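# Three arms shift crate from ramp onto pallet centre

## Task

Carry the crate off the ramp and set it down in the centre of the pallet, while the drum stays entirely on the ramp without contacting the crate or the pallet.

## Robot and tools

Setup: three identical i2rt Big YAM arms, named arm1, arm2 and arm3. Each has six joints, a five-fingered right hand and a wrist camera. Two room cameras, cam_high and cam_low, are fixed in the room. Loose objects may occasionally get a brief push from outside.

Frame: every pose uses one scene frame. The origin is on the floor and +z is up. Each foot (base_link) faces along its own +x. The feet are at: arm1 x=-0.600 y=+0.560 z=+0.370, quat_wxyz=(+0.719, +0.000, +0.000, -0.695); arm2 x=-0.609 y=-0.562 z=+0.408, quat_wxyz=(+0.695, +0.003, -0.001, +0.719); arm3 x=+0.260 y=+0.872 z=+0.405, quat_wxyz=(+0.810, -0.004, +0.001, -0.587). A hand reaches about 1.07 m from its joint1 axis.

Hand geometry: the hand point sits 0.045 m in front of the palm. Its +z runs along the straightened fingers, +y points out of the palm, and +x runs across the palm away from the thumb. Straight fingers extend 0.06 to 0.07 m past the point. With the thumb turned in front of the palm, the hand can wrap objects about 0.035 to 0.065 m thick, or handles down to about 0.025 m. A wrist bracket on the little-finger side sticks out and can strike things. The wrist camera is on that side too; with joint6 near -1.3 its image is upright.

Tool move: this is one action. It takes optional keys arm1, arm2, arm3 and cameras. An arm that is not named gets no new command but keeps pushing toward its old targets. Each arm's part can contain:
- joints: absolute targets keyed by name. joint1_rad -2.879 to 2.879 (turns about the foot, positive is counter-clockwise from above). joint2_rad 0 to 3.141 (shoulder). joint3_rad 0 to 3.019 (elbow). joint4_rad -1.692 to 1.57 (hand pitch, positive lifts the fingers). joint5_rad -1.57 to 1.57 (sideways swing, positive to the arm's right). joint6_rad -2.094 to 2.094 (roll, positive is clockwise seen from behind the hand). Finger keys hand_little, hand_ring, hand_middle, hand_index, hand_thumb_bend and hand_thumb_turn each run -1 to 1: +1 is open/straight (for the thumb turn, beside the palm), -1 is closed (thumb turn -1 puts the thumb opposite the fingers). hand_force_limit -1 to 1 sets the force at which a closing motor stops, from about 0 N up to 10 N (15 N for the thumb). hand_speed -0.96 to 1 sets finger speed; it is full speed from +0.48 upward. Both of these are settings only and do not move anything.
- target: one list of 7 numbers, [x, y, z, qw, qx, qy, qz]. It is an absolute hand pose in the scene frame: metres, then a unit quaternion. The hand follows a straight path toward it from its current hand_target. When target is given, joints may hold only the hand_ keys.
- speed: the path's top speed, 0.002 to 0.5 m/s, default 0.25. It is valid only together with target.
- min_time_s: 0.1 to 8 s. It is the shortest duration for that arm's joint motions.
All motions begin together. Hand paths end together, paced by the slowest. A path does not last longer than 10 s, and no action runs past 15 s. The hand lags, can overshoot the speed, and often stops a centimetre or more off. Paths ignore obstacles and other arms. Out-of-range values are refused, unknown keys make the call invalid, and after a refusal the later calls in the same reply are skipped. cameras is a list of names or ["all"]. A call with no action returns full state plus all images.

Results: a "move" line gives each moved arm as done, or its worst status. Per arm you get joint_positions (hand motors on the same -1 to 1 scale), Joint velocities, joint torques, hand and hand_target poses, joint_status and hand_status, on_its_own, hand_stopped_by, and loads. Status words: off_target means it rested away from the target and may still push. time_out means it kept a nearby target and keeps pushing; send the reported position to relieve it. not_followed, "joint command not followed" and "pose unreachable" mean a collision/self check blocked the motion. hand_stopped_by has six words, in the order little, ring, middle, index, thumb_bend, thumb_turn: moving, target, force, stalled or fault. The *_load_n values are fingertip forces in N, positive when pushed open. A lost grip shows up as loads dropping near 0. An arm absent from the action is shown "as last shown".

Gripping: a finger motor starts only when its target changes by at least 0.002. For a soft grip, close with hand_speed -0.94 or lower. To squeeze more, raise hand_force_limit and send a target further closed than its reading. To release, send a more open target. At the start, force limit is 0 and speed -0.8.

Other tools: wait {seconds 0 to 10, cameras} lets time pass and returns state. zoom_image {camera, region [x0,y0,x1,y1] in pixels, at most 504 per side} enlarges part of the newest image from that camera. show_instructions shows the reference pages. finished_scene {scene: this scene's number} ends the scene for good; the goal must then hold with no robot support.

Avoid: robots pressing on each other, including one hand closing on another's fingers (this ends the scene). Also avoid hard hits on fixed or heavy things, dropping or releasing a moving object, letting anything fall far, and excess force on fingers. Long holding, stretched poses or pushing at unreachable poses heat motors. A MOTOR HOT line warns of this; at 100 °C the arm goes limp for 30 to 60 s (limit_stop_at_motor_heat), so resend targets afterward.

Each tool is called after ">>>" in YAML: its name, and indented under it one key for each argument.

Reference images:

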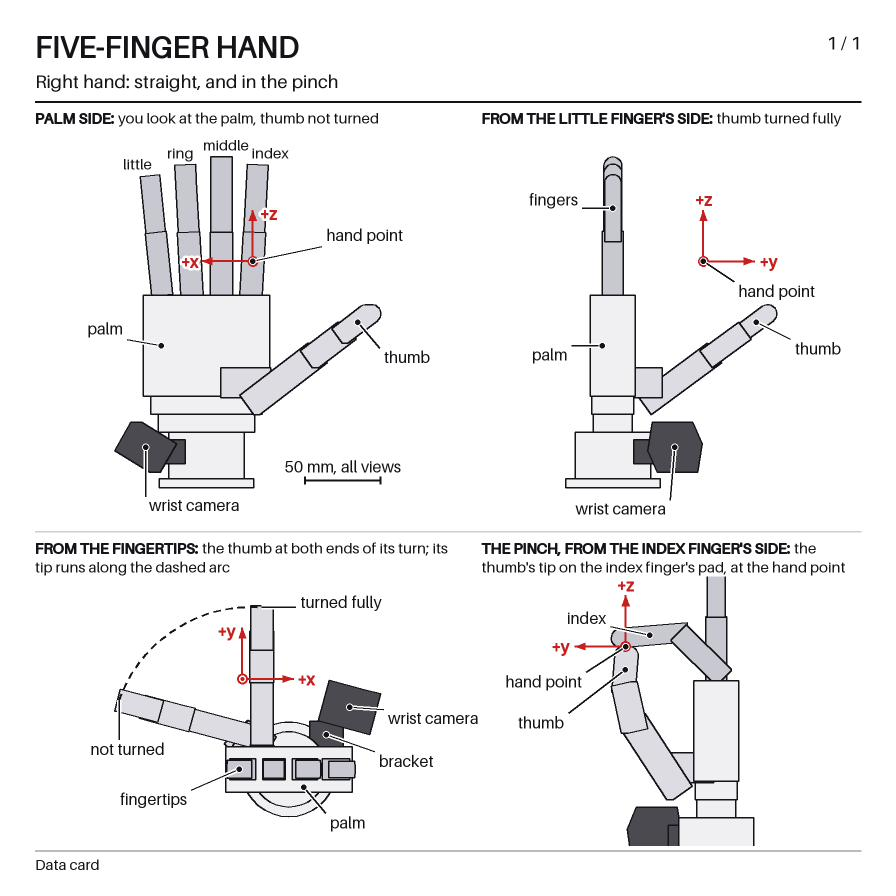

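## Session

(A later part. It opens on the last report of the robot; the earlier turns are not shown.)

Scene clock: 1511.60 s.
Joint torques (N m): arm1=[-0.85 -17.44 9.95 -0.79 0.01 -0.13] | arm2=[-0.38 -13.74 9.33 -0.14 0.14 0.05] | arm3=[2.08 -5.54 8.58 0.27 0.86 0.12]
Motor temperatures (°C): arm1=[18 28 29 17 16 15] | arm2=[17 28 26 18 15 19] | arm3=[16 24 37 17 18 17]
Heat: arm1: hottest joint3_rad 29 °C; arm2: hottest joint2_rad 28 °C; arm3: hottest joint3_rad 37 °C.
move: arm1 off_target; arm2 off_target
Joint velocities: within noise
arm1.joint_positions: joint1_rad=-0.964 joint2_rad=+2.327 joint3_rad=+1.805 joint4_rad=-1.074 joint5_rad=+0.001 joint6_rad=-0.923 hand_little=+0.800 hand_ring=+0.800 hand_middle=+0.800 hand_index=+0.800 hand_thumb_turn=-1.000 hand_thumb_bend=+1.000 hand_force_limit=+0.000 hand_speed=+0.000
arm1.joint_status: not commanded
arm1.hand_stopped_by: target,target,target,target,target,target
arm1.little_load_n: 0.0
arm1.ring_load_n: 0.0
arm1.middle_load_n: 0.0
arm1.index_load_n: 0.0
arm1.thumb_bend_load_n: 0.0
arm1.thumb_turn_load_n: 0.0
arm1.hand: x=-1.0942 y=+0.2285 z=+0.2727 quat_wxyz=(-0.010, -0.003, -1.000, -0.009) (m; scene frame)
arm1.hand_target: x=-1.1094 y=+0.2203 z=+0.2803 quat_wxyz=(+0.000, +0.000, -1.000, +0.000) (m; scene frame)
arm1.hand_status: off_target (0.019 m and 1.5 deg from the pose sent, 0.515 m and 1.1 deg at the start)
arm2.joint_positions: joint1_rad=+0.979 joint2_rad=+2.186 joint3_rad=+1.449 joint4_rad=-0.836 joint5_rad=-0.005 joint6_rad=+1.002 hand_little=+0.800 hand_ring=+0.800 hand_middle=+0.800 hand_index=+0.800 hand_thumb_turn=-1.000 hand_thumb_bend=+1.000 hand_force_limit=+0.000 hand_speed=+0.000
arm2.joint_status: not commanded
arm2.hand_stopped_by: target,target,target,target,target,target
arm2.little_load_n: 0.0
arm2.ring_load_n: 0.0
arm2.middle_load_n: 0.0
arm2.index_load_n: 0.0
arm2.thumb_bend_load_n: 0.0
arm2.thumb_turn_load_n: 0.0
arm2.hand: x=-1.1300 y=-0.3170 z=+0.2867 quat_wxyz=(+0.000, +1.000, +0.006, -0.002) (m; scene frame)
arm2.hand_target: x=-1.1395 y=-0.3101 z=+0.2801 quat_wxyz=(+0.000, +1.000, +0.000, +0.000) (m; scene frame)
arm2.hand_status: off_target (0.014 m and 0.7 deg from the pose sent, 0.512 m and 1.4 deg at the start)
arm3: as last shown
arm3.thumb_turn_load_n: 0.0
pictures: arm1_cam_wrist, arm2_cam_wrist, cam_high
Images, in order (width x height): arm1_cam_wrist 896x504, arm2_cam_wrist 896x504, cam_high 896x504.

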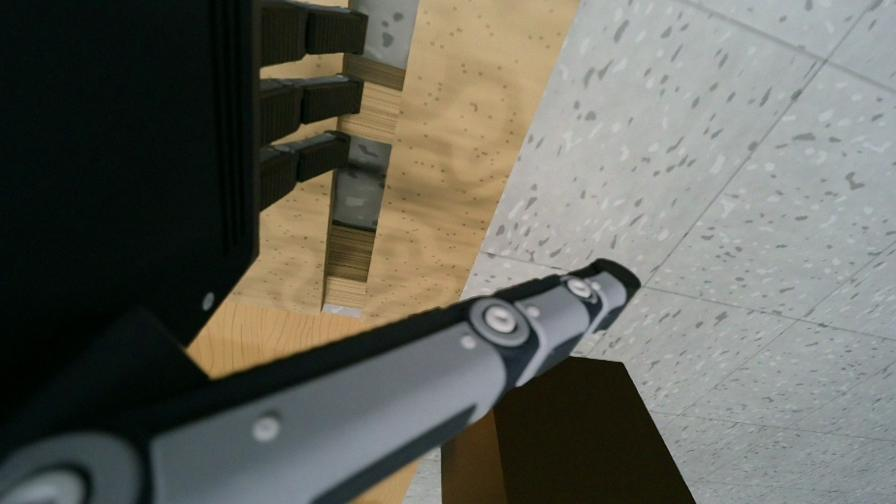

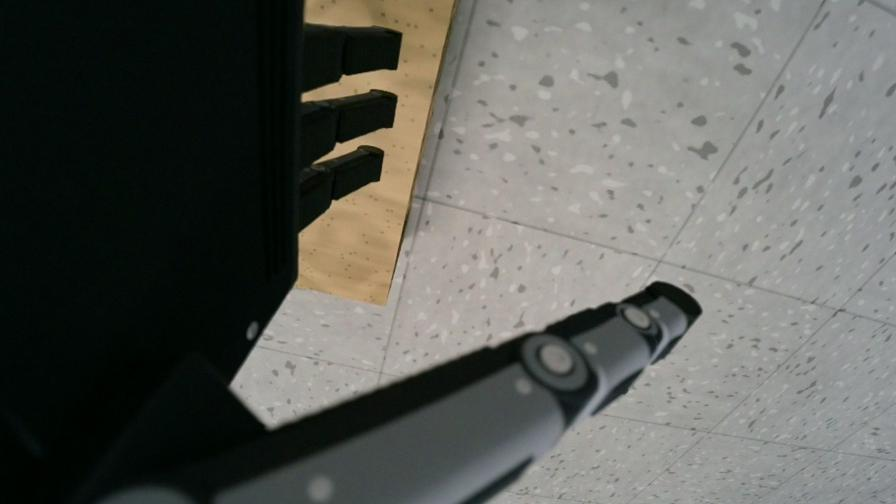

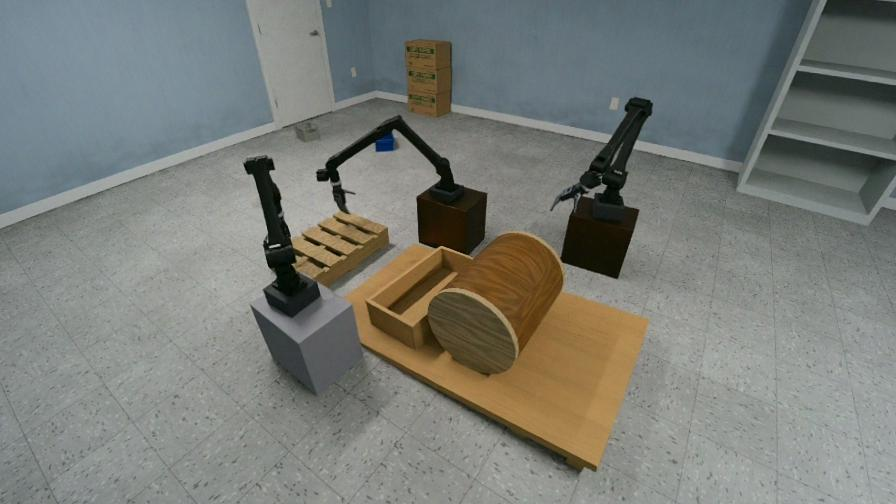

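>>> move:
  arm1: {"target":[-0.60,0.25,0.31,0,0.0,1,0],"speed":0.3}
  arm2: {"target":[-0.63,-0.283,0.31,0,1,0,0],"speed":0.3}

>>> move:
  arm1: {"target":[-0.265,0.245,0.30,0,0.0375,0.999,0],"speed":0.3}
  arm2: {"target":[-0.325,-0.285,0.30,0,0.999,-0.0375,0],"speed":0.3}

>>> move:
  arm1: {"target":[-0.258,0.243,0.25,0,0.0375,0.999,0],"speed":0.15}
  arm2: {"target":[-0.325,-0.288,0.25,0,0.999,-0.0375,0],"speed":0.15}
  cameras: ["arm1_cam_wrist","arm2_cam_wrist"]

Scene clock: 1568.83 s.
Joint torques (N m): arm1=[-0.03 -10.34 4.05 0.13 0.14 0.03] | arm2=[-0.85 -9.17 4.37 -0.09 0.03 -0.17] | arm3=[2.08 -5.54 8.58 0.27 0.85 0.12]
Motor temperatures (°C): arm1=[18 29 34 17 16 15] | arm2=[17 29 30 18 15 19] | arm3=[16 24 37 17 18 17]
Heat: arm1: hottest joint3_rad 34 °C; arm2: hottest joint3_rad 30 °C; arm3: hottest joint3_rad 37 °C.
move: arm1 done; arm2 done
Joint velocities: within noise
arm1.joint_positions: joint1_rad=-0.130 joint2_rad=+1.684 joint3_rad=+0.799 joint4_rad=-0.707 joint5_rad=-0.004 joint6_rad=-0.092 hand_little=+0.800 hand_ring=+0.800 hand_middle=+0.800 hand_index=+0.800 hand_thumb_turn=-1.000 hand_thumb_bend=+1.000 hand_force_limit=+0.000 hand_speed=+0.000
arm1.joint_status: not commanded
arm1.hand_stopped_by: target,target,target,target,target,target
arm1.little_load_n: 0.0
arm1.ring_load_n: 0.0
arm1.middle_load_n: 0.0
arm1.index_load_n: 0.0
arm1.thumb_bend_load_n: 0.0
arm1.thumb_turn_load_n: 0.0
arm1.hand: x=-0.6037 y=+0.2534 z=+0.3069 quat_wxyz=(-0.003, -0.001, -1.000, -0.011) (m; scene frame)
arm1.hand_target: x=-0.6000 y=+0.2499 z=+0.3100 quat_wxyz=(+0.000, +0.000, -1.000, +0.000) (m; scene frame)
arm1.hand_status: done (0.006 m and 1.3 deg from the pose sent, 0.496 m and 1.5 deg at the start)
arm2.joint_positions: joint1_rad=-0.053 joint2_rad=+1.734 joint3_rad=+0.681 joint4_rad=-0.538 joint5_rad=+0.005 joint6_rad=-0.014 hand_little=+0.800 hand_ring=+0.800 hand_middle=+0.800 hand_index=+0.800 hand_thumb_turn=-1.000 hand_thumb_bend=+1.000 hand_force_limit=+0.000 hand_speed=+0.000
arm2.joint_status: not commanded
arm2.hand_stopped_by: target,target,target,target,target,target
arm2.little_load_n: 0.0
arm2.ring_load_n: 0.0
arm2.middle_load_n: 0.0
arm2.index_load_n: 0.0
arm2.thumb_bend_load_n: 0.0
arm2.thumb_turn_load_n: 0.0
arm2.hand: x=-0.6325 y=-0.2875 z=+0.3038 quat_wxyz=(+0.007, +1.000, -0.002, +0.001) (m; scene frame)
arm2.hand_target: x=-0.6300 y=-0.2830 z=+0.3098 quat_wxyz=(+0.000, +1.000, +0.000, +0.000) (m; scene frame)
arm2.hand_status: done (0.008 m and 0.9 deg from the pose sent, 0.502 m and 0.7 deg at the start)
arm3: as last shown
pictures: none

Scene clock: 1571.00 s.
Joint torques (N m): arm1=[-0.38 -11.05 7.95 -0.51 0.11 0.02] | arm2=[-0.09 -9.64 7.98 -0.13 0.05 -0.19] | arm3=[2.14 -5.54 8.57 0.25 0.85 0.12]
Motor temperatures (°C): arm1=[18 29 34 17 16 15] | arm2=[17 29 30 18 15 19] | arm3=[16 24 37 17 18 17]
Heat: arm1: hottest joint3_rad 34 °C; arm2: hottest joint3_rad 30 °C; arm3: hottest joint3_rad 37 °C.
move: arm1 off_target; arm2 off_target
Joint velocities: within noise
arm1.joint_positions: joint1_rad=+0.639 joint2_rad=+1.884 joint3_rad=+1.071 joint4_rad=-0.775 joint5_rad=-0.002 joint6_rad=+0.743 hand_little=+0.800 hand_ring=+0.800 hand_middle=+0.800 hand_index=+0.800 hand_thumb_turn=-1.000 hand_thumb_bend=+1.000 hand_force_limit=+0.000 hand_speed=+0.000
arm1.joint_status: not commanded
arm1.hand_stopped_by: target,target,target,target,target,target
arm1.little_load_n: 0.0
arm1.ring_load_n: 0.0
arm1.middle_load_n: 0.5
arm1.index_load_n: 0.0
arm1.thumb_bend_load_n: 0.0
arm1.thumb_turn_load_n: 0.0
arm1.hand: x=-0.2775 y=+0.2579 z=+0.2947 quat_wxyz=(+0.005, -0.035, -0.999, -0.008) (m; scene frame)
arm1.hand_target: x=-0.2653 y=+0.2454 z=+0.3003 quat_wxyz=(+0.000, -0.038, -0.999, +0.000) (m; scene frame)
arm1.hand_status: off_target (0.019 m and 1.1 deg from the pose sent, 0.339 m and 4.3 deg at the start)
arm2.joint_positions: joint1_rad=-0.795 joint2_rad=+1.918 joint3_rad=+1.012 joint4_rad=-0.664 joint5_rad=+0.008 joint6_rad=-0.672 hand_little=+0.800 hand_ring=+0.800 hand_middle=+0.800 hand_index=+0.800 hand_thumb_turn=-1.000 hand_thumb_bend=+1.000 hand_force_limit=+0.000 hand_speed=+0.000
arm2.joint_status: not commanded
arm2.hand_stopped_by: target,target,target,target,target,target
arm2.little_load_n: 0.0
arm2.ring_load_n: 0.0
arm2.middle_load_n: 0.0
arm2.index_load_n: 0.0
arm2.thumb_bend_load_n: 0.0
arm2.thumb_turn_load_n: 0.0
arm2.hand: x=-0.3333 y=-0.2940 z=+0.3033 quat_wxyz=(+0.000, +0.999, -0.044, +0.001) (m; scene frame)
arm2.hand_target: x=-0.3253 y=-0.2852 z=+0.3001 quat_wxyz=(+0.000, +0.999, -0.037, +0.000) (m; scene frame)
arm2.hand_status: off_target (0.013 m and 0.7 deg from the pose sent, 0.308 m and 4.2 deg at the start)
arm3: as last shown
pictures: none

Scene clock: 1572.30 s.
Joint torques (N m): arm1=[-0.15 -12.45 6.87 0.08 0.1 0.06] | arm2=[-0.56 -10.52 6.49 0.62 0.06 -0.17] | arm3=[2.14 -5.48 8.58 0.27 0.86 0.12]
Motor temperatures (°C): arm1=[18 29 34 17 16 15] | arm2=[17 29 30 18 15 19] | arm3=[16 24 37 17 18 17]
Heat: arm1: hottest joint3_rad 34 °C; arm2: hottest joint3_rad 30 °C; arm3: hottest joint3_rad 37 °C.
move: arm1 off_target; arm2 off_target
Joint velocities: within noise
arm1.joint_positions: joint1_rad=+0.639 joint2_rad=+1.999 joint3_rad=+1.081 joint4_rad=-0.693 joint5_rad=-0.002 joint6_rad=+0.753 hand_little=+0.800 hand_ring=+0.800 hand_middle=+0.800 hand_index=+0.800 hand_thumb_turn=-1.000 hand_thumb_bend=+1.000 hand_force_limit=+0.000 hand_speed=+0.000
arm1.joint_status: not commanded
arm1.hand_stopped_by: target,target,target,target,target,target
arm1.little_load_n: 0.0
arm1.ring_load_n: 0.0
arm1.middle_load_n: 0.0
arm1.index_load_n: 0.0
arm1.thumb_bend_load_n: 0.0
arm1.thumb_turn_load_n: 0.0
arm1.hand: x=-0.2762 y=+0.2569 z=+0.2463 quat_wxyz=(+0.013, -0.039, -0.999, -0.017) (m; scene frame)
arm1.hand_target: x=-0.2584 y=+0.2435 z=+0.2507 quat_wxyz=(+0.000, -0.038, -0.999, +0.000) (m; scene frame)
arm1.hand_status: off_target (0.023 m and 2.4 deg from the pose sent, 0.051 m and 1.1 deg at the start)
arm2.joint_positions: joint1_rad=-0.795 joint2_rad=+2.032 joint3_rad=+1.012 joint4_rad=-0.570 joint5_rad=+0.008 joint6_rad=-0.678 hand_little=+0.800 hand_ring=+0.800 hand_middle=+0.800 hand_index=+0.800 hand_thumb_turn=-1.000 hand_thumb_bend=+1.000 hand_force_limit=+0.000 hand_speed=+0.000
arm2.joint_status: not commanded
arm2.hand_stopped_by: target,target,target,target,target,target
arm2.little_load_n: 0.0
arm2.ring_load_n: 0.0
arm2.middle_load_n: 0.0
arm2.index_load_n: 0.0
arm2.thumb_bend_load_n: 0.0
arm2.thumb_turn_load_n: 0.0
arm2.hand: x=-0.3361 y=-0.2970 z=+0.2558 quat_wxyz=(+0.007, +0.999, -0.041, -0.005) (m; scene frame)
arm2.hand_target: x=-0.3253 y=-0.2882 z=+0.2504 quat_wxyz=(+0.000, +0.999, -0.037, +0.000) (m; scene frame)
arm2.hand_status: off_target (0.015 m and 1.1 deg from the pose sent, 0.054 m and 0.8 deg at the start)
arm3: as last shown
pictures: arm1_cam_wrist, arm2_cam_wrist
Images, in order (width x height): arm1_cam_wrist 896x504, arm2_cam_wrist 896x504.

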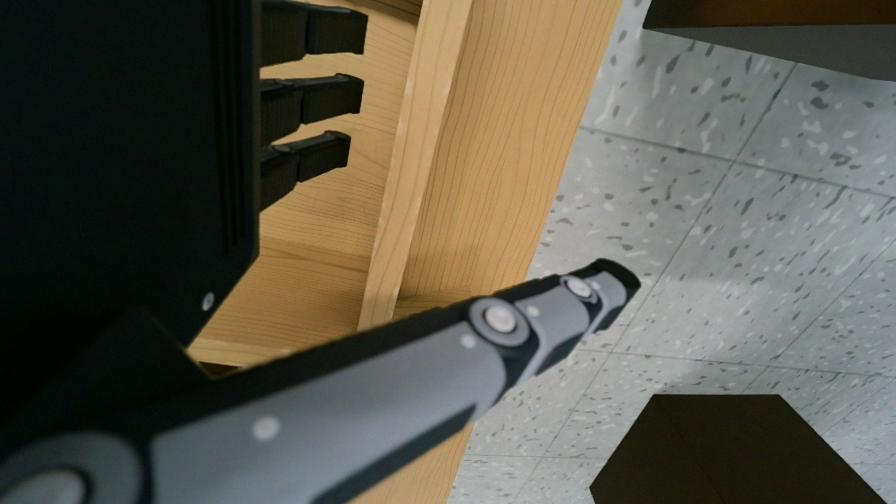

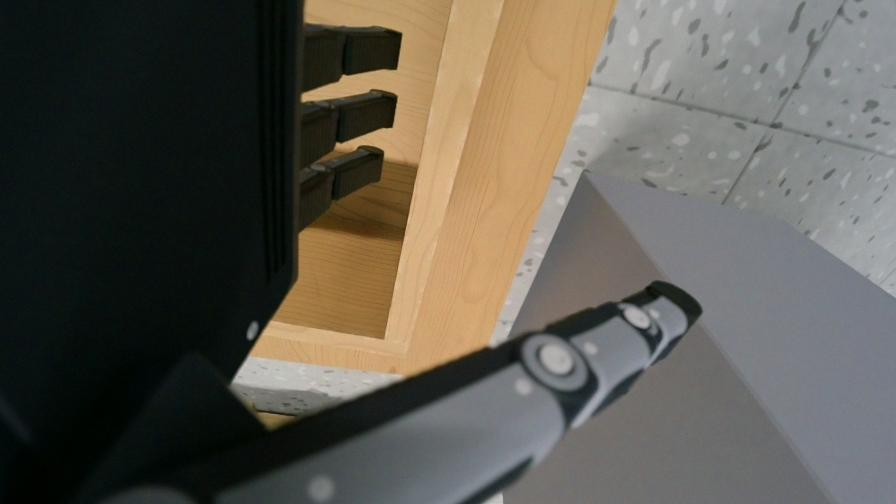

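>>> move:
  arm1: {"target":[-0.256,0.243,0.155,0,0.0375,0.999,0],"speed":0.12}
  arm2: {"target":[-0.325,-0.292,0.150,0,0.999,-0.0375,0],"speed":0.12}
  cameras: ["arm1_cam_wrist","arm2_cam_wrist","cam_low","cam_high"]

Scene clock: 1617.57 s.
Joint torques (N m): arm1=[-0.26 -13.1 5.3 0.18 0.11 0.04] | arm2=[-0.85 -11.28 4.51 0.64 0.05 -0.18] | arm3=[2.14 -5.54 8.58 0.28 0.86 0.12]
Motor temperatures (°C): arm1=[18 27 33 17 16 15] | arm2=[17 28 29 18 15 19] | arm3=[16 23 37 17 18 17]
Heat: arm1: hottest joint3_rad 33 °C; arm2: hottest joint3_rad 29 °C; arm3: hottest joint3_rad 37 °C.
move: arm1 off_target; arm2 off_target
Joint velocities: within noise
arm1.joint_positions: joint1_rad=+0.642 joint2_rad=+2.214 joint3_rad=+1.113 joint4_rad=-0.502 joint5_rad=-0.002 joint6_rad=+0.756 hand_little=+0.800 hand_ring=+0.800 hand_middle=+0.800 hand_index=+0.800 hand_thumb_turn=-1.000 hand_thumb_bend=+1.000 hand_force_limit=+0.000 hand_speed=+0.000
arm1.joint_status: not commanded
arm1.hand_stopped_by: target,target,target,target,target,target
arm1.little_load_n: 0.0
arm1.ring_load_n: 0.0
arm1.middle_load_n: 0.0
arm1.index_load_n: 0.0
arm1.thumb_bend_load_n: 0.0
arm1.thumb_turn_load_n: 0.0
arm1.hand: x=-0.2719 y=+0.2538 z=+0.1548 quat_wxyz=(+0.010, -0.039, -0.999, -0.014) (m; scene frame)
arm1.hand_target: x=-0.2562 y=+0.2433 z=+0.1556 quat_wxyz=(+0.000, -0.038, -0.999, +0.000) (m; scene frame)
arm1.hand_status: off_target (0.019 m and 2.0 deg from the pose sent, 0.095 m and 2.4 deg at the start)
arm2.joint_positions: joint1_rad=-0.798 joint2_rad=+2.273 joint3_rad=+1.060 joint4_rad=-0.368 joint5_rad=+0.008 joint6_rad=-0.685 hand_little=+0.800 hand_ring=+0.800 hand_middle=+0.800 hand_index=+0.800 hand_thumb_turn=-1.000 hand_thumb_bend=+1.000 hand_force_limit=+0.000 hand_speed=+0.000
arm2.joint_status: not commanded
arm2.hand_stopped_by: target,target,target,target,target,target
arm2.little_load_n: 0.0
arm2.ring_load_n: 0.0
arm2.middle_load_n: 0.0
arm2.index_load_n: 0.0
arm2.thumb_bend_load_n: 0.0
arm2.thumb_turn_load_n: 0.0
arm2.hand: x=-0.3326 y=-0.2952 z=+0.1591 quat_wxyz=(+0.004, +0.999, -0.039, -0.002) (m; scene frame)
arm2.hand_target: x=-0.3252 y=-0.2922 z=+0.1503 quat_wxyz=(+0.000, +0.999, -0.038, +0.000) (m; scene frame)
arm2.hand_status: off_target (0.012 m and 0.5 deg from the pose sent, 0.106 m and 1.1 deg at the start)
arm3: as last shown
pictures: arm1_cam_wrist, arm2_cam_wrist, cam_high, cam_low
Images, in order (width x height): arm1_cam_wrist 896x504, arm2_cam_wrist 896x504, cam_high 896x504, cam_low 896x504.

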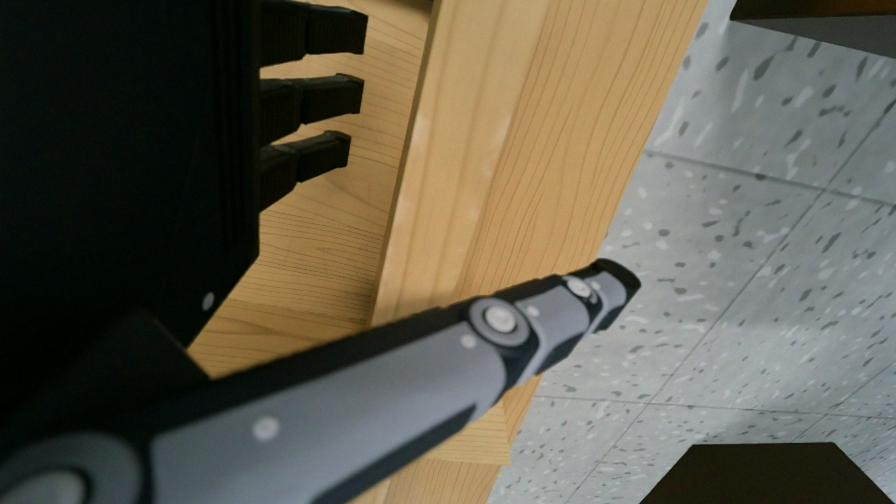

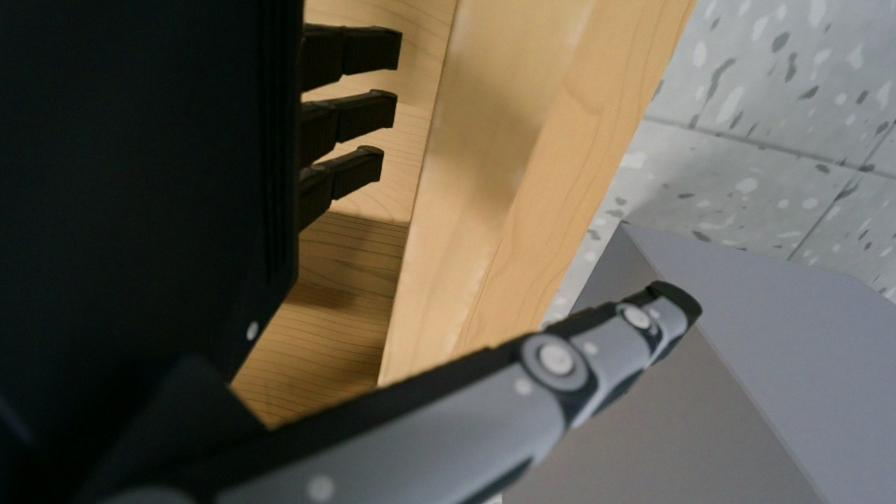

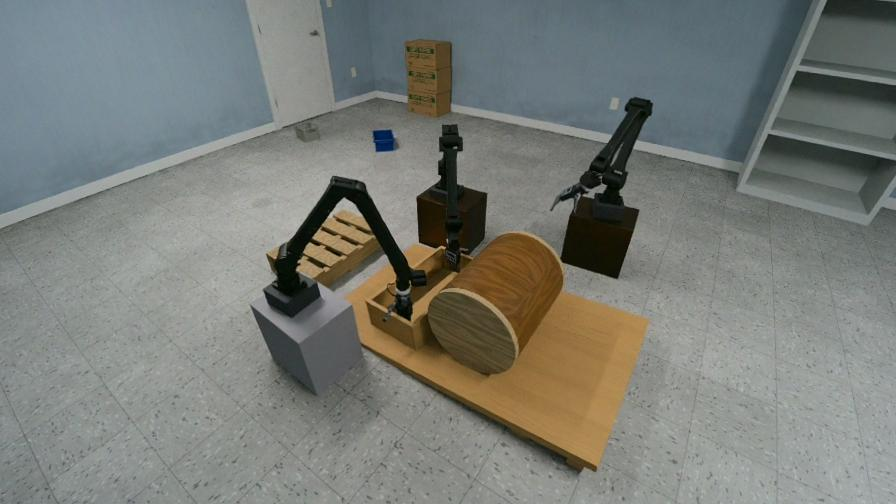

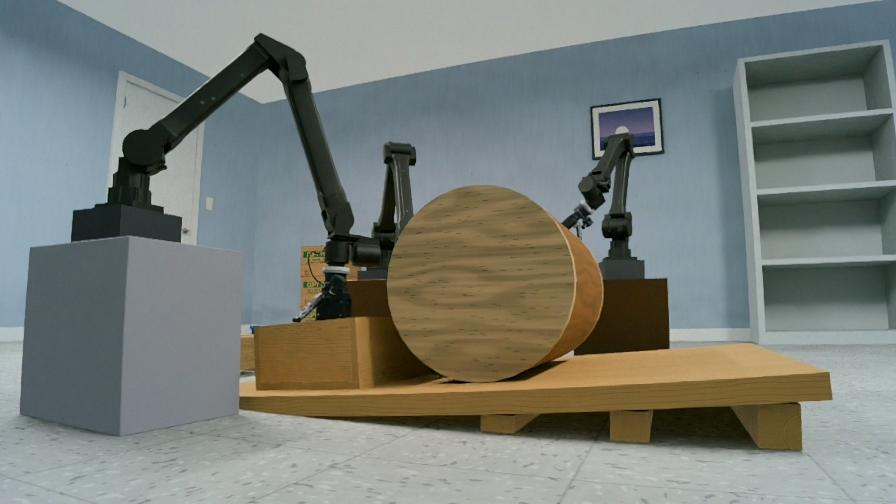

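>>> move:
  arm1: {"joints":{"hand_little":0.0,"hand_ring":0.0,"hand_middle":0.0,"hand_index":0.0,"hand_thumb_bend":-0.3,"hand_speed":-0.85,"hand_force_limit":-0.4}}
  arm2: {"joints":{"hand_little":0.0,"hand_ring":0.0,"hand_middle":0.0,"hand_index":0.0,"hand_thumb_bend":-0.3,"hand_speed":-0.85,"hand_force_limit":-0.4}}

>>> move:
  arm1: {"joints":{"hand_little":-0.3,"hand_ring":-0.3,"hand_middle":-0.3,"hand_index":-0.3,"hand_thumb_bend":-0.5,"hand_speed":-0.9,"hand_force_limit":0.6}}
  arm2: {"joints":{"hand_little":-0.3,"hand_ring":-0.3,"hand_middle":-0.3,"hand_index":-0.3,"hand_thumb_bend":-0.5,"hand_speed":-0.9,"hand_force_limit":0.6}}

>>> move:
  arm1: {"joints":{"hand_little":-0.4,"hand_ring":-0.4,"hand_middle":-0.4,"hand_index":-0.4,"hand_thumb_bend":-0.7,"hand_speed":-0.88,"hand_force_limit":1.0}}
  arm2: {"joints":{"hand_little":-0.4,"hand_ring":-0.4,"hand_middle":-0.4,"hand_index":-0.4,"hand_thumb_bend":-0.7,"hand_speed":-0.88,"hand_force_limit":1.0}}
  cameras: ["arm1_cam_wrist","arm2_cam_wrist"]

Scene clock: 1644.17 s.
Joint torques (N m): arm1=[-0.26 -13.04 4.7 -0.13 -0.32 0.03] | arm2=[-0.79 -11.52 3.6 0.21 0.55 -0.09] | arm3=[2.14 -5.54 8.58 0.27 0.86 0.12]
Motor temperatures (°C): arm1=[18 26 32 17 16 15] | arm2=[17 25 28 18 15 19] | arm3=[16 23 37 17 18 17]
Heat: arm1: hottest joint3_rad 32 °C; arm2: hottest joint3_rad 28 °C; arm3: hottest joint3_rad 37 °C.
move: arm1 off_target; arm2 off_target
Joint velocities: within noise
arm1.joint_positions: joint1_rad=+0.642 joint2_rad=+2.214 joint3_rad=+1.121 joint4_rad=-0.492 joint5_rad=+0.010 joint6_rad=+0.757 hand_little=+0.121 hand_ring=+0.274 hand_middle=+0.357 hand_index=+0.246 hand_thumb_turn=-1.000 hand_thumb_bend=+0.654 hand_force_limit=-0.400 hand_speed=-0.850
arm1.joint_status: hand_little off_target (ended at +0.121, target +0.000); hand_ring off_target (ended at +0.274, target +0.000); hand_middle off_target (ended at +0.357, target +0.000); hand_index off_target (ended at +0.246, target +0.000); hand_thumb_bend off_target (ended at +0.654, target -0.300); the others done
arm1.hand_stopped_by: force,force,force,force,force,target
arm1.little_load_n: 3.5
arm1.ring_load_n: 0.0
arm1.middle_load_n: 0.0
arm1.index_load_n: 5.0
arm1.thumb_bend_load_n: 5.0
arm1.thumb_turn_load_n: 1.0
arm1.hand: x=-0.2685 y=+0.2459 z=+0.1550 quat_wxyz=(+0.008, -0.040, -0.999, -0.002) (m; scene frame)
arm1.hand_target: x=-0.2563 y=+0.2434 z=+0.1555 quat_wxyz=(+0.000, -0.038, -0.999, +0.000) (m; scene frame)
arm1.hand_status: not commanded
arm2.joint_positions: joint1_rad=-0.798 joint2_rad=+2.273 joint3_rad=+1.074 joint4_rad=-0.355 joint5_rad=-0.007 joint6_rad=-0.693 hand_little=+0.149 hand_ring=+0.302 hand_middle=+0.454 hand_index=+0.315 hand_thumb_turn=-1.000 hand_thumb_bend=+0.574 hand_force_limit=-0.400 hand_speed=-0.850
arm2.joint_status: hand_little off_target (ended at +0.149, target +0.000); hand_ring off_target (ended at +0.302, target +0.000); hand_middle off_target (ended at +0.454, target +0.000); hand_index off_target (ended at +0.315, target +0.000); hand_thumb_bend off_target (ended at +0.574, target -0.300); the others done
arm2.hand_stopped_by: force,force,force,force,force,target
arm2.little_load_n: 4.0
arm2.ring_load_n: 2.0
arm2.middle_load_n: 0.0
arm2.index_load_n: 1.5
arm2.thumb_bend_load_n: 4.5
arm2.thumb_turn_load_n: 1.5
arm2.hand: x=-0.3258 y=-0.2848 z=+0.1590 quat_wxyz=(-0.011, +0.999, -0.035, +0.002) (m; scene frame)
arm2.hand_target: x=-0.3251 y=-0.2921 z=+0.1504 quat_wxyz=(+0.000, +0.999, -0.038, +0.000) (m; scene frame)
arm2.hand_status: not commanded
arm3: as last shown
pictures: none

Scene clock: 1645.43 s.
Joint torques (N m): arm1=[0.21 -13.45 4.75 -0.39 -0.43 0.18] | arm2=[-0.79 -11.52 3.63 0.14 0.74 0.03] | arm3=[2.14 -5.54 8.58 0.27 0.85 0.12]
Motor temperatures (°C): arm1=[18 26 32 17 16 15] | arm2=[17 25 28 18 15 19] | arm3=[16 23 37 17 18 17]
Heat: arm1: hottest joint3_rad 32 °C; arm2: hottest joint3_rad 28 °C; arm3: hottest joint3_rad 37 °C.
move: arm1 off_target; arm2 off_target
Joint velocities: within noise
arm1.joint_positions: joint1_rad=+0.643 joint2_rad=+2.214 joint3_rad=+1.121 joint4_rad=-0.488 joint5_rad=+0.013 joint6_rad=+0.741 hand_little=+0.067 hand_ring=+0.240 hand_middle=+0.314 hand_index=+0.239 hand_thumb_turn=-1.000 hand_thumb_bend=+0.639 hand_force_limit=+0.600 hand_speed=-0.900
arm1.joint_status: hand_little off_target (ended at +0.067, target -0.300); hand_ring off_target (ended at +0.240, target -0.300); hand_middle off_target (ended at +0.314, target -0.300); hand_index off_target (ended at +0.239, target -0.300); hand_thumb_bend off_target (ended at +0.639, target -0.500); the others done
arm1.hand_stopped_by: force,force,force,force,force,target
arm1.little_load_n: 6.5
arm1.ring_load_n: 3.0
arm1.middle_load_n: 7.0
arm1.index_load_n: 4.5
arm1.thumb_bend_load_n: 11.0
arm1.thumb_turn_load_n: 3.0
arm1.hand: x=-0.2691 y=+0.2455 z=+0.1547 quat_wxyz=(+0.008, -0.032, -0.999, +0.000) (m; scene frame)
arm1.hand_target: x=-0.2562 y=+0.2435 z=+0.1555 quat_wxyz=(+0.000, -0.037, -0.999, +0.000) (m; scene frame)
arm1.hand_status: not commanded
arm2.joint_positions: joint1_rad=-0.798 joint2_rad=+2.273 joint3_rad=+1.074 joint4_rad=-0.353 joint5_rad=-0.012 joint6_rad=-0.703 hand_little=+0.106 hand_ring=+0.268 hand_middle=+0.347 hand_index=+0.291 hand_thumb_turn=-1.000 hand_thumb_bend=+0.565 hand_force_limit=+0.600 hand_speed=-0.900
arm2.joint_status: hand_little off_target (ended at +0.106, target -0.300); hand_ring off_target (ended at +0.268, target -0.300); hand_middle off_target (ended at +0.347, target -0.300); hand_index off_target (ended at +0.291, target -0.300); hand_thumb_bend off_target (ended at +0.565, target -0.500); the others done
arm2.hand_stopped_by: force,force,force,force,force,target
arm2.little_load_n: 4.5
arm2.ring_load_n: 5.0
arm2.middle_load_n: 9.5
arm2.index_load_n: 5.0
arm2.thumb_bend_load_n: 12.5
arm2.thumb_turn_load_n: 4.5
arm2.hand: x=-0.3258 y=-0.2843 z=+0.1589 quat_wxyz=(-0.013, +0.999, -0.030, +0.000) (m; scene frame)
arm2.hand_target: x=-0.3251 y=-0.2921 z=+0.1504 quat_wxyz=(+0.000, +0.999, -0.038, +0.000) (m; scene frame)
arm2.hand_status: not commanded
arm3.joint_positions: joint1_rad=-0.526 joint2_rad=+1.192 joint3_rad=+0.510 joint4_rad=-0.497 joint5_rad=+0.807 joint6_rad=+0.994 hand_little=+0.600 hand_ring=+0.600 hand_middle=+0.600 hand_index=+0.600 hand_thumb_turn=-1.000 hand_thumb_bend=+1.000 hand_force_limit=+0.200 hand_speed=-0.700
arm3.joint_status: not commanded
arm3.hand_stopped_by: target,target,target,target,target,target
arm3.little_load_n: 0.0
arm3.ring_load_n: 0.0
arm3.middle_load_n: 0.0
arm3.index_load_n: 0.0
arm3.thumb_bend_load_n: 0.0
arm3.thumb_turn_load_n: 0.0
arm3.hand: x=+0.0983 y=+0.5665 z=+0.4346 quat_wxyz=(+0.289, -0.573, -0.699, +0.316) (m; scene frame)
arm3.hand_target: x=+0.1000 y=+0.5504 z=+0.4500 quat_wxyz=(+0.279, -0.575, -0.694, +0.333) (m; scene frame)
arm3.hand_status: not commanded
pictures: none

Scene clock: 1646.47 s.
Joint torques (N m): arm1=[-0.15 -13.39 4.68 -0.42 -0.62 0.3] | arm2=[-0.73 -11.46 3.62 0.09 0.89 0.1] | arm3=[2.14 -5.54 8.58 0.27 0.85 0.12]
Motor temperatures (°C): arm1=[18 26 32 17 16 15] | arm2=[17 25 28 18 15 19] | arm3=[16 23 37 17 18 17]
Heat: arm1: hottest joint3_rad 32 °C; arm2: hottest joint3_rad 28 °C; arm3: hottest joint3_rad 37 °C.
move: arm1 off_target; arm2 off_target
Joint velocities: within noise
arm1.joint_positions: joint1_rad=+0.643 joint2_rad=+2.214 joint3_rad=+1.121 joint4_rad=-0.483 joint5_rad=+0.017 joint6_rad=+0.730 hand_little=+0.004 hand_ring=+0.199 hand_middle=+0.295 hand_index=+0.209 hand_thumb_turn=-1.000 hand_thumb_bend=+0.640 hand_force_limit=+1.000 hand_speed=-0.880
arm1.joint_status: hand_little off_target (ended at +0.004, target -0.400); hand_ring off_target (ended at +0.199, target -0.400); hand_middle off_target (ended at +0.295, target -0.400); hand_index off_target (ended at +0.209, target -0.400); hand_thumb_bend off_target (ended at +0.640, target -0.700); the others done
arm1.hand_stopped_by: force,force,force,force,force,target
arm1.little_load_n: 9.5
arm1.ring_load_n: 7.0
arm1.middle_load_n: 4.0
arm1.index_load_n: 10.5
arm1.thumb_bend_load_n: 16.5
arm1.thumb_turn_load_n: 3.5
arm1.hand: x=-0.2697 y=+0.2442 z=+0.1543 quat_wxyz=(+0.008, -0.026, -1.000, +0.003) (m; scene frame)
arm1.hand_target: x=-0.2563 y=+0.2435 z=+0.1555 quat_wxyz=(+0.000, -0.037, -0.999, +0.000) (m; scene frame)
arm1.hand_status: not commanded
arm2.joint_positions: joint1_rad=-0.798 joint2_rad=+2.273 joint3_rad=+1.074 joint4_rad=-0.351 joint5_rad=-0.016 joint6_rad=-0.709 hand_little=+0.054 hand_ring=+0.240 hand_middle=+0.339 hand_index=+0.262 hand_thumb_turn=-1.000 hand_thumb_bend=+0.567 hand_force_limit=+1.000 hand_speed=-0.880
arm2.joint_status: hand_little off_target (ended at +0.054, target -0.400); hand_ring off_target (ended at +0.240, target -0.400); hand_middle off_target (ended at +0.339, target -0.400); hand_index off_target (ended at +0.262, target -0.400); hand_thumb_bend off_target (ended at +0.567, target -0.700); the others done
arm2.hand_stopped_by: force,force,force,force,force,target
arm2.little_load_n: 11.0
arm2.ring_load_n: 7.0
arm2.middle_load_n: 3.0
arm2.index_load_n: 11.5
arm2.thumb_bend_load_n: 18.0
arm2.thumb_turn_load_n: 7.0
arm2.hand: x=-0.3255 y=-0.2834 z=+0.1587 quat_wxyz=(-0.016, +1.000, -0.027, -0.001) (m; scene frame)
arm2.hand_target: x=-0.3251 y=-0.2921 z=+0.1504 quat_wxyz=(+0.000, +0.999, -0.038, +0.000) (m; scene frame)
arm2.hand_status: not commanded
arm3: as last shown
arm3.middle_load_n: 0.5
pictures: arm1_cam_wrist, arm2_cam_wrist
Images, in order (width x height): arm1_cam_wrist 896x504, arm2_cam_wrist 896x504.

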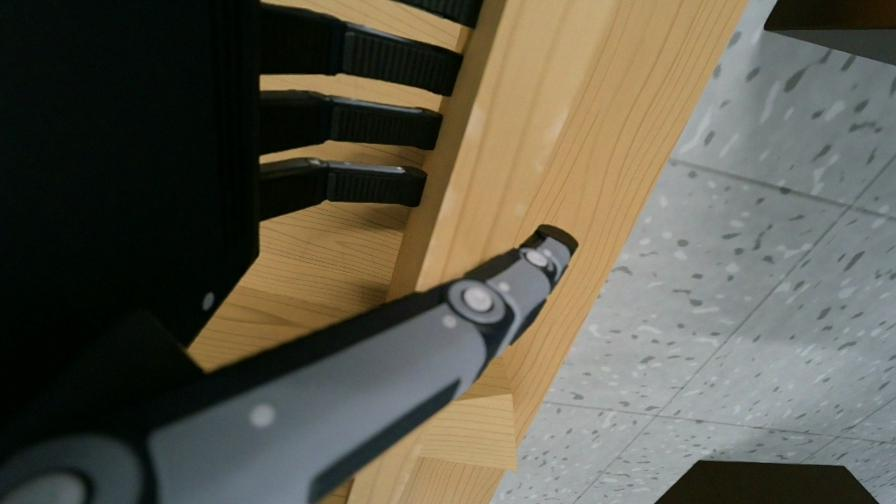

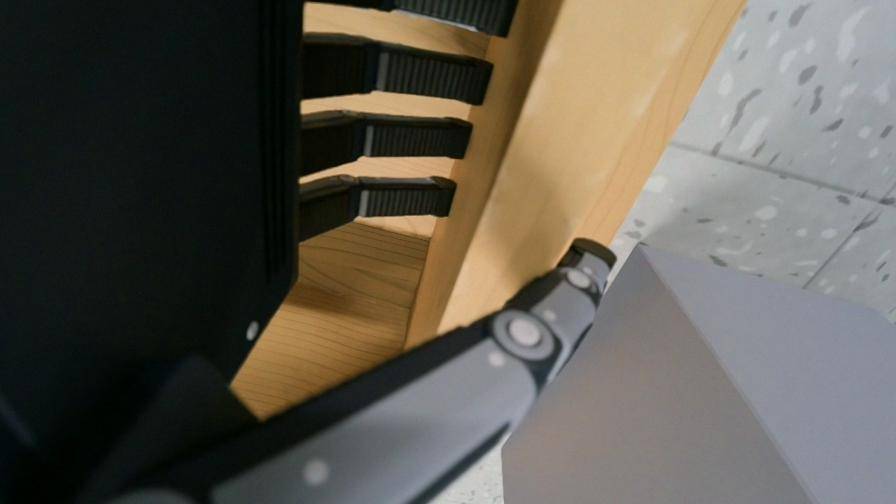

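>>> move:
  arm1: {"joints":{"hand_thumb_bend":-0.9,"hand_speed":-0.8,"hand_force_limit":1.0}}
  arm2: {"joints":{"hand_thumb_bend":-0.9,"hand_speed":-0.8,"hand_force_limit":1.0}}

>>> move:
  arm1: {"target":[-0.33,0.253,0.175,0,0.0375,0.999,0],"speed":0.08}
  arm2: {"target":[-0.385,-0.302,0.175,0,0.999,-0.0375,0],"speed":0.08}
  cameras: ["arm1_cam_wrist","arm2_cam_wrist","cam_low"]

Scene clock: 1654.47 s.
Joint torques (N m): arm1=[-0.03 -13.22 4.72 -0.5 -0.59 0.28] | arm2=[-0.85 -11.46 3.6 0.09 0.89 0.1] | arm3=[2.14 -5.54 8.57 0.27 0.85 0.12]
Motor temperatures (°C): arm1=[18 26 32 17 16 15] | arm2=[17 25 28 18 15 19] | arm3=[16 23 37 17 18 17]
Heat: arm1: hottest joint3_rad 32 °C; arm2: hottest joint3_rad 28 °C; arm3: hottest joint3_rad 37 °C.
move: arm1 off_target; arm2 off_target
Joint velocities: within noise
arm1.joint_positions: joint1_rad=+0.643 joint2_rad=+2.214 joint3_rad=+1.121 joint4_rad=-0.483 joint5_rad=+0.017 joint6_rad=+0.730 hand_little=+0.004 hand_ring=+0.199 hand_middle=+0.295 hand_index=+0.209 hand_thumb_turn=-1.000 hand_thumb_bend=+0.640 hand_force_limit=+1.000 hand_speed=-0.800
arm1.joint_status: hand_thumb_bend off_target (ended at +0.640, target -0.900); the others done
arm1.hand_stopped_by: force,force,force,force,force,target
arm1.little_load_n: 9.0
arm1.ring_load_n: 7.0
arm1.middle_load_n: 4.0
arm1.index_load_n: 10.5
arm1.thumb_bend_load_n: 16.5
arm1.thumb_turn_load_n: 4.0
arm1.hand: x=-0.2697 y=+0.2442 z=+0.1543 quat_wxyz=(+0.008, -0.026, -1.000, +0.003) (m; scene frame)
arm1.hand_target: x=-0.2563 y=+0.2435 z=+0.1555 quat_wxyz=(+0.000, -0.037, -0.999, +0.000) (m; scene frame)
arm1.hand_status: not commanded
arm2.joint_positions: joint1_rad=-0.798 joint2_rad=+2.273 joint3_rad=+1.074 joint4_rad=-0.351 joint5_rad=-0.016 joint6_rad=-0.709 hand_little=+0.054 hand_ring=+0.240 hand_middle=+0.339 hand_index=+0.262 hand_thumb_turn=-1.000 hand_thumb_bend=+0.567 hand_force_limit=+1.000 hand_speed=-0.800
arm2.joint_status: hand_thumb_bend off_target (ended at +0.567, target -0.900); the others done
arm2.hand_stopped_by: force,force,force,force,force,target
arm2.little_load_n: 11.0
arm2.ring_load_n: 7.0
arm2.middle_load_n: 3.0
arm2.index_load_n: 11.5
arm2.thumb_bend_load_n: 17.5
arm2.thumb_turn_load_n: 6.5
arm2.hand: x=-0.3255 y=-0.2834 z=+0.1587 quat_wxyz=(-0.016, +1.000, -0.027, -0.001) (m; scene frame)
arm2.hand_target: x=-0.3251 y=-0.2921 z=+0.1504 quat_wxyz=(+0.000, +0.999, -0.038, +0.000) (m; scene frame)
arm2.hand_status: not commanded
arm3: as last shown
arm3.little_load_n: 0.5
arm3.middle_load_n: 0.0
pictures: none

Scene clock: 1656.13 s.
Joint torques (N m): arm1=[-1.61 -13.45 1.22 -0.38 -0.06 -0.17] | arm2=[0.03 -12.57 -0.09 -0.27 0.13 0.23] | arm3=[2.14 -5.54 8.57 0.27 0.85 0.12]
Motor temperatures (°C): arm1=[18 26 32 17 16 15] | arm2=[17 25 28 18 15 19] | arm3=[16 23 37 17 18 17]
Heat: arm1: hottest joint3_rad 32 °C; arm2: hottest joint3_rad 28 °C; arm3: hottest joint3_rad 37 °C.
move: arm1 off_target; arm2 off_target
Joint velocities: within noise
arm1.joint_positions: joint1_rad=+0.550 joint2_rad=+2.122 joint3_rad=+0.992 joint4_rad=-0.423 joint5_rad=+0.003 joint6_rad=+0.660 hand_little=+0.004 hand_ring=+0.199 hand_middle=+0.294 hand_index=+0.209 hand_thumb_turn=-1.000 hand_thumb_bend=+0.635 hand_force_limit=+1.000 hand_speed=-0.800
arm1.joint_status: not commanded
arm1.hand_stopped_by: force,force,force,force,force,target
arm1.little_load_n: 1.5
arm1.ring_load_n: 0.5
arm1.middle_load_n: 0.0
arm1.index_load_n: 0.0
arm1.thumb_bend_load_n: 0.0
arm1.thumb_turn_load_n: 0.0
arm1.hand: x=-0.3197 y=+0.2457 z=+0.1732 quat_wxyz=(-0.004, -0.038, -0.999, +0.008) (m; scene frame)
arm1.hand_target: x=-0.3298 y=+0.2531 z=+0.1748 quat_wxyz=(+0.000, -0.038, -0.999, +0.000) (m; scene frame)
arm1.hand_status: off_target (0.013 m and 1.0 deg from the pose sent, 0.064 m and 1.7 deg at the start)
arm2.joint_positions: joint1_rad=-0.721 joint2_rad=+2.195 joint3_rad=+0.958 joint4_rad=-0.286 joint5_rad=+0.006 joint6_rad=-0.633 hand_little=+0.053 hand_ring=+0.239 hand_middle=+0.339 hand_index=+0.262 hand_thumb_turn=-1.000 hand_thumb_bend=+0.562 hand_force_limit=+1.000 hand_speed=-0.800
arm2.joint_status: not commanded
arm2.hand_stopped_by: force,force,force,force,force,target
arm2.little_load_n: 1.5
arm2.ring_load_n: 0.0
arm2.middle_load_n: 0.0
arm2.index_load_n: 2.0
arm2.thumb_bend_load_n: 0.0
arm2.thumb_turn_load_n: 0.0
arm2.hand: x=-0.3656 y=-0.2829 z=+0.1749 quat_wxyz=(-0.020, +0.999, -0.027, +0.016) (m; scene frame)
arm2.hand_target: x=-0.3846 y=-0.3018 z=+0.1750 quat_wxyz=(+0.000, +0.999, -0.037, +0.000) (m; scene frame)
arm2.hand_status: off_target (0.027 m and 3.2 deg from the pose sent, 0.064 m and 2.2 deg at the start)
arm3: as last shown
arm3.little_load_n: 0.0
pictures: arm1_cam_wrist, arm2_cam_wrist, cam_low
Images, in order (width x height): arm1_cam_wrist 896x504, arm2_cam_wrist 896x504, cam_low 896x504.

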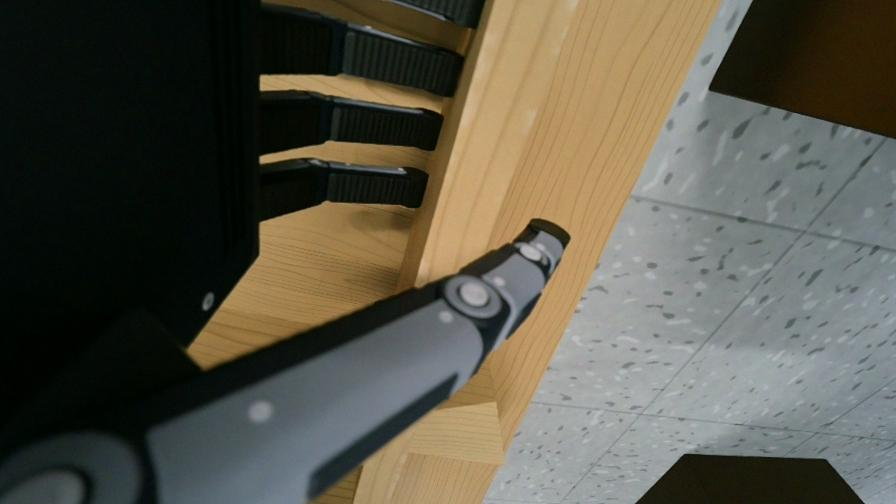

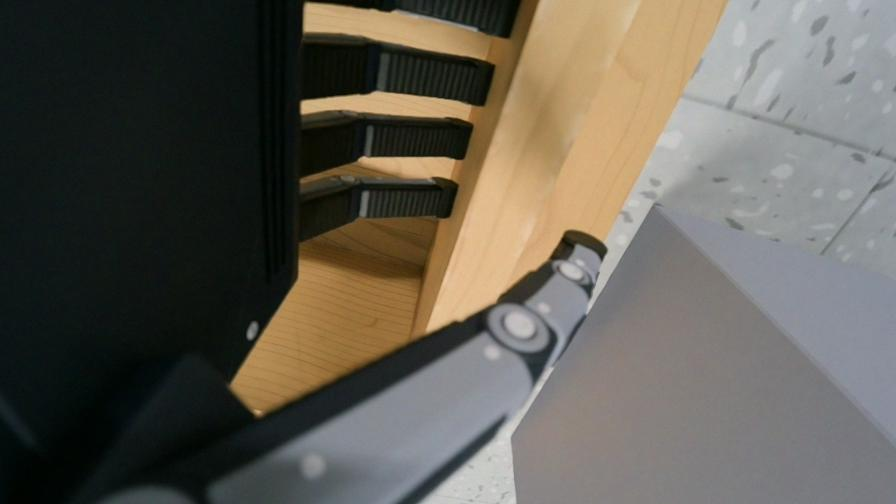

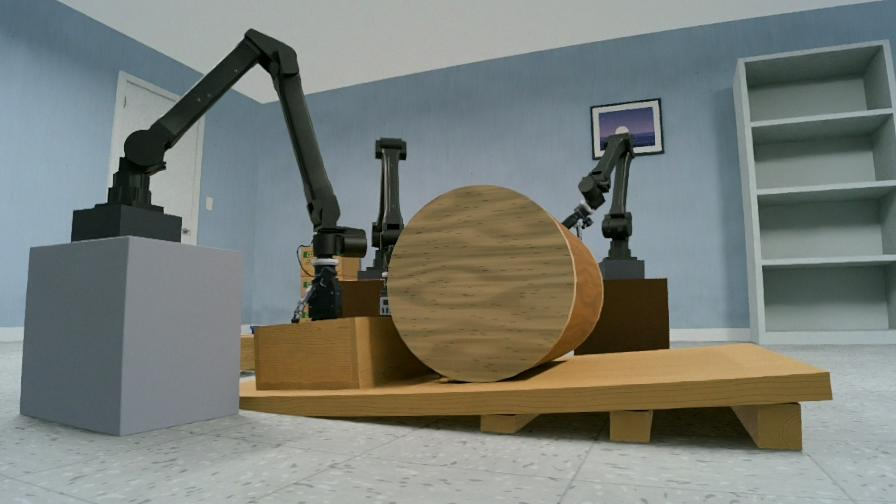

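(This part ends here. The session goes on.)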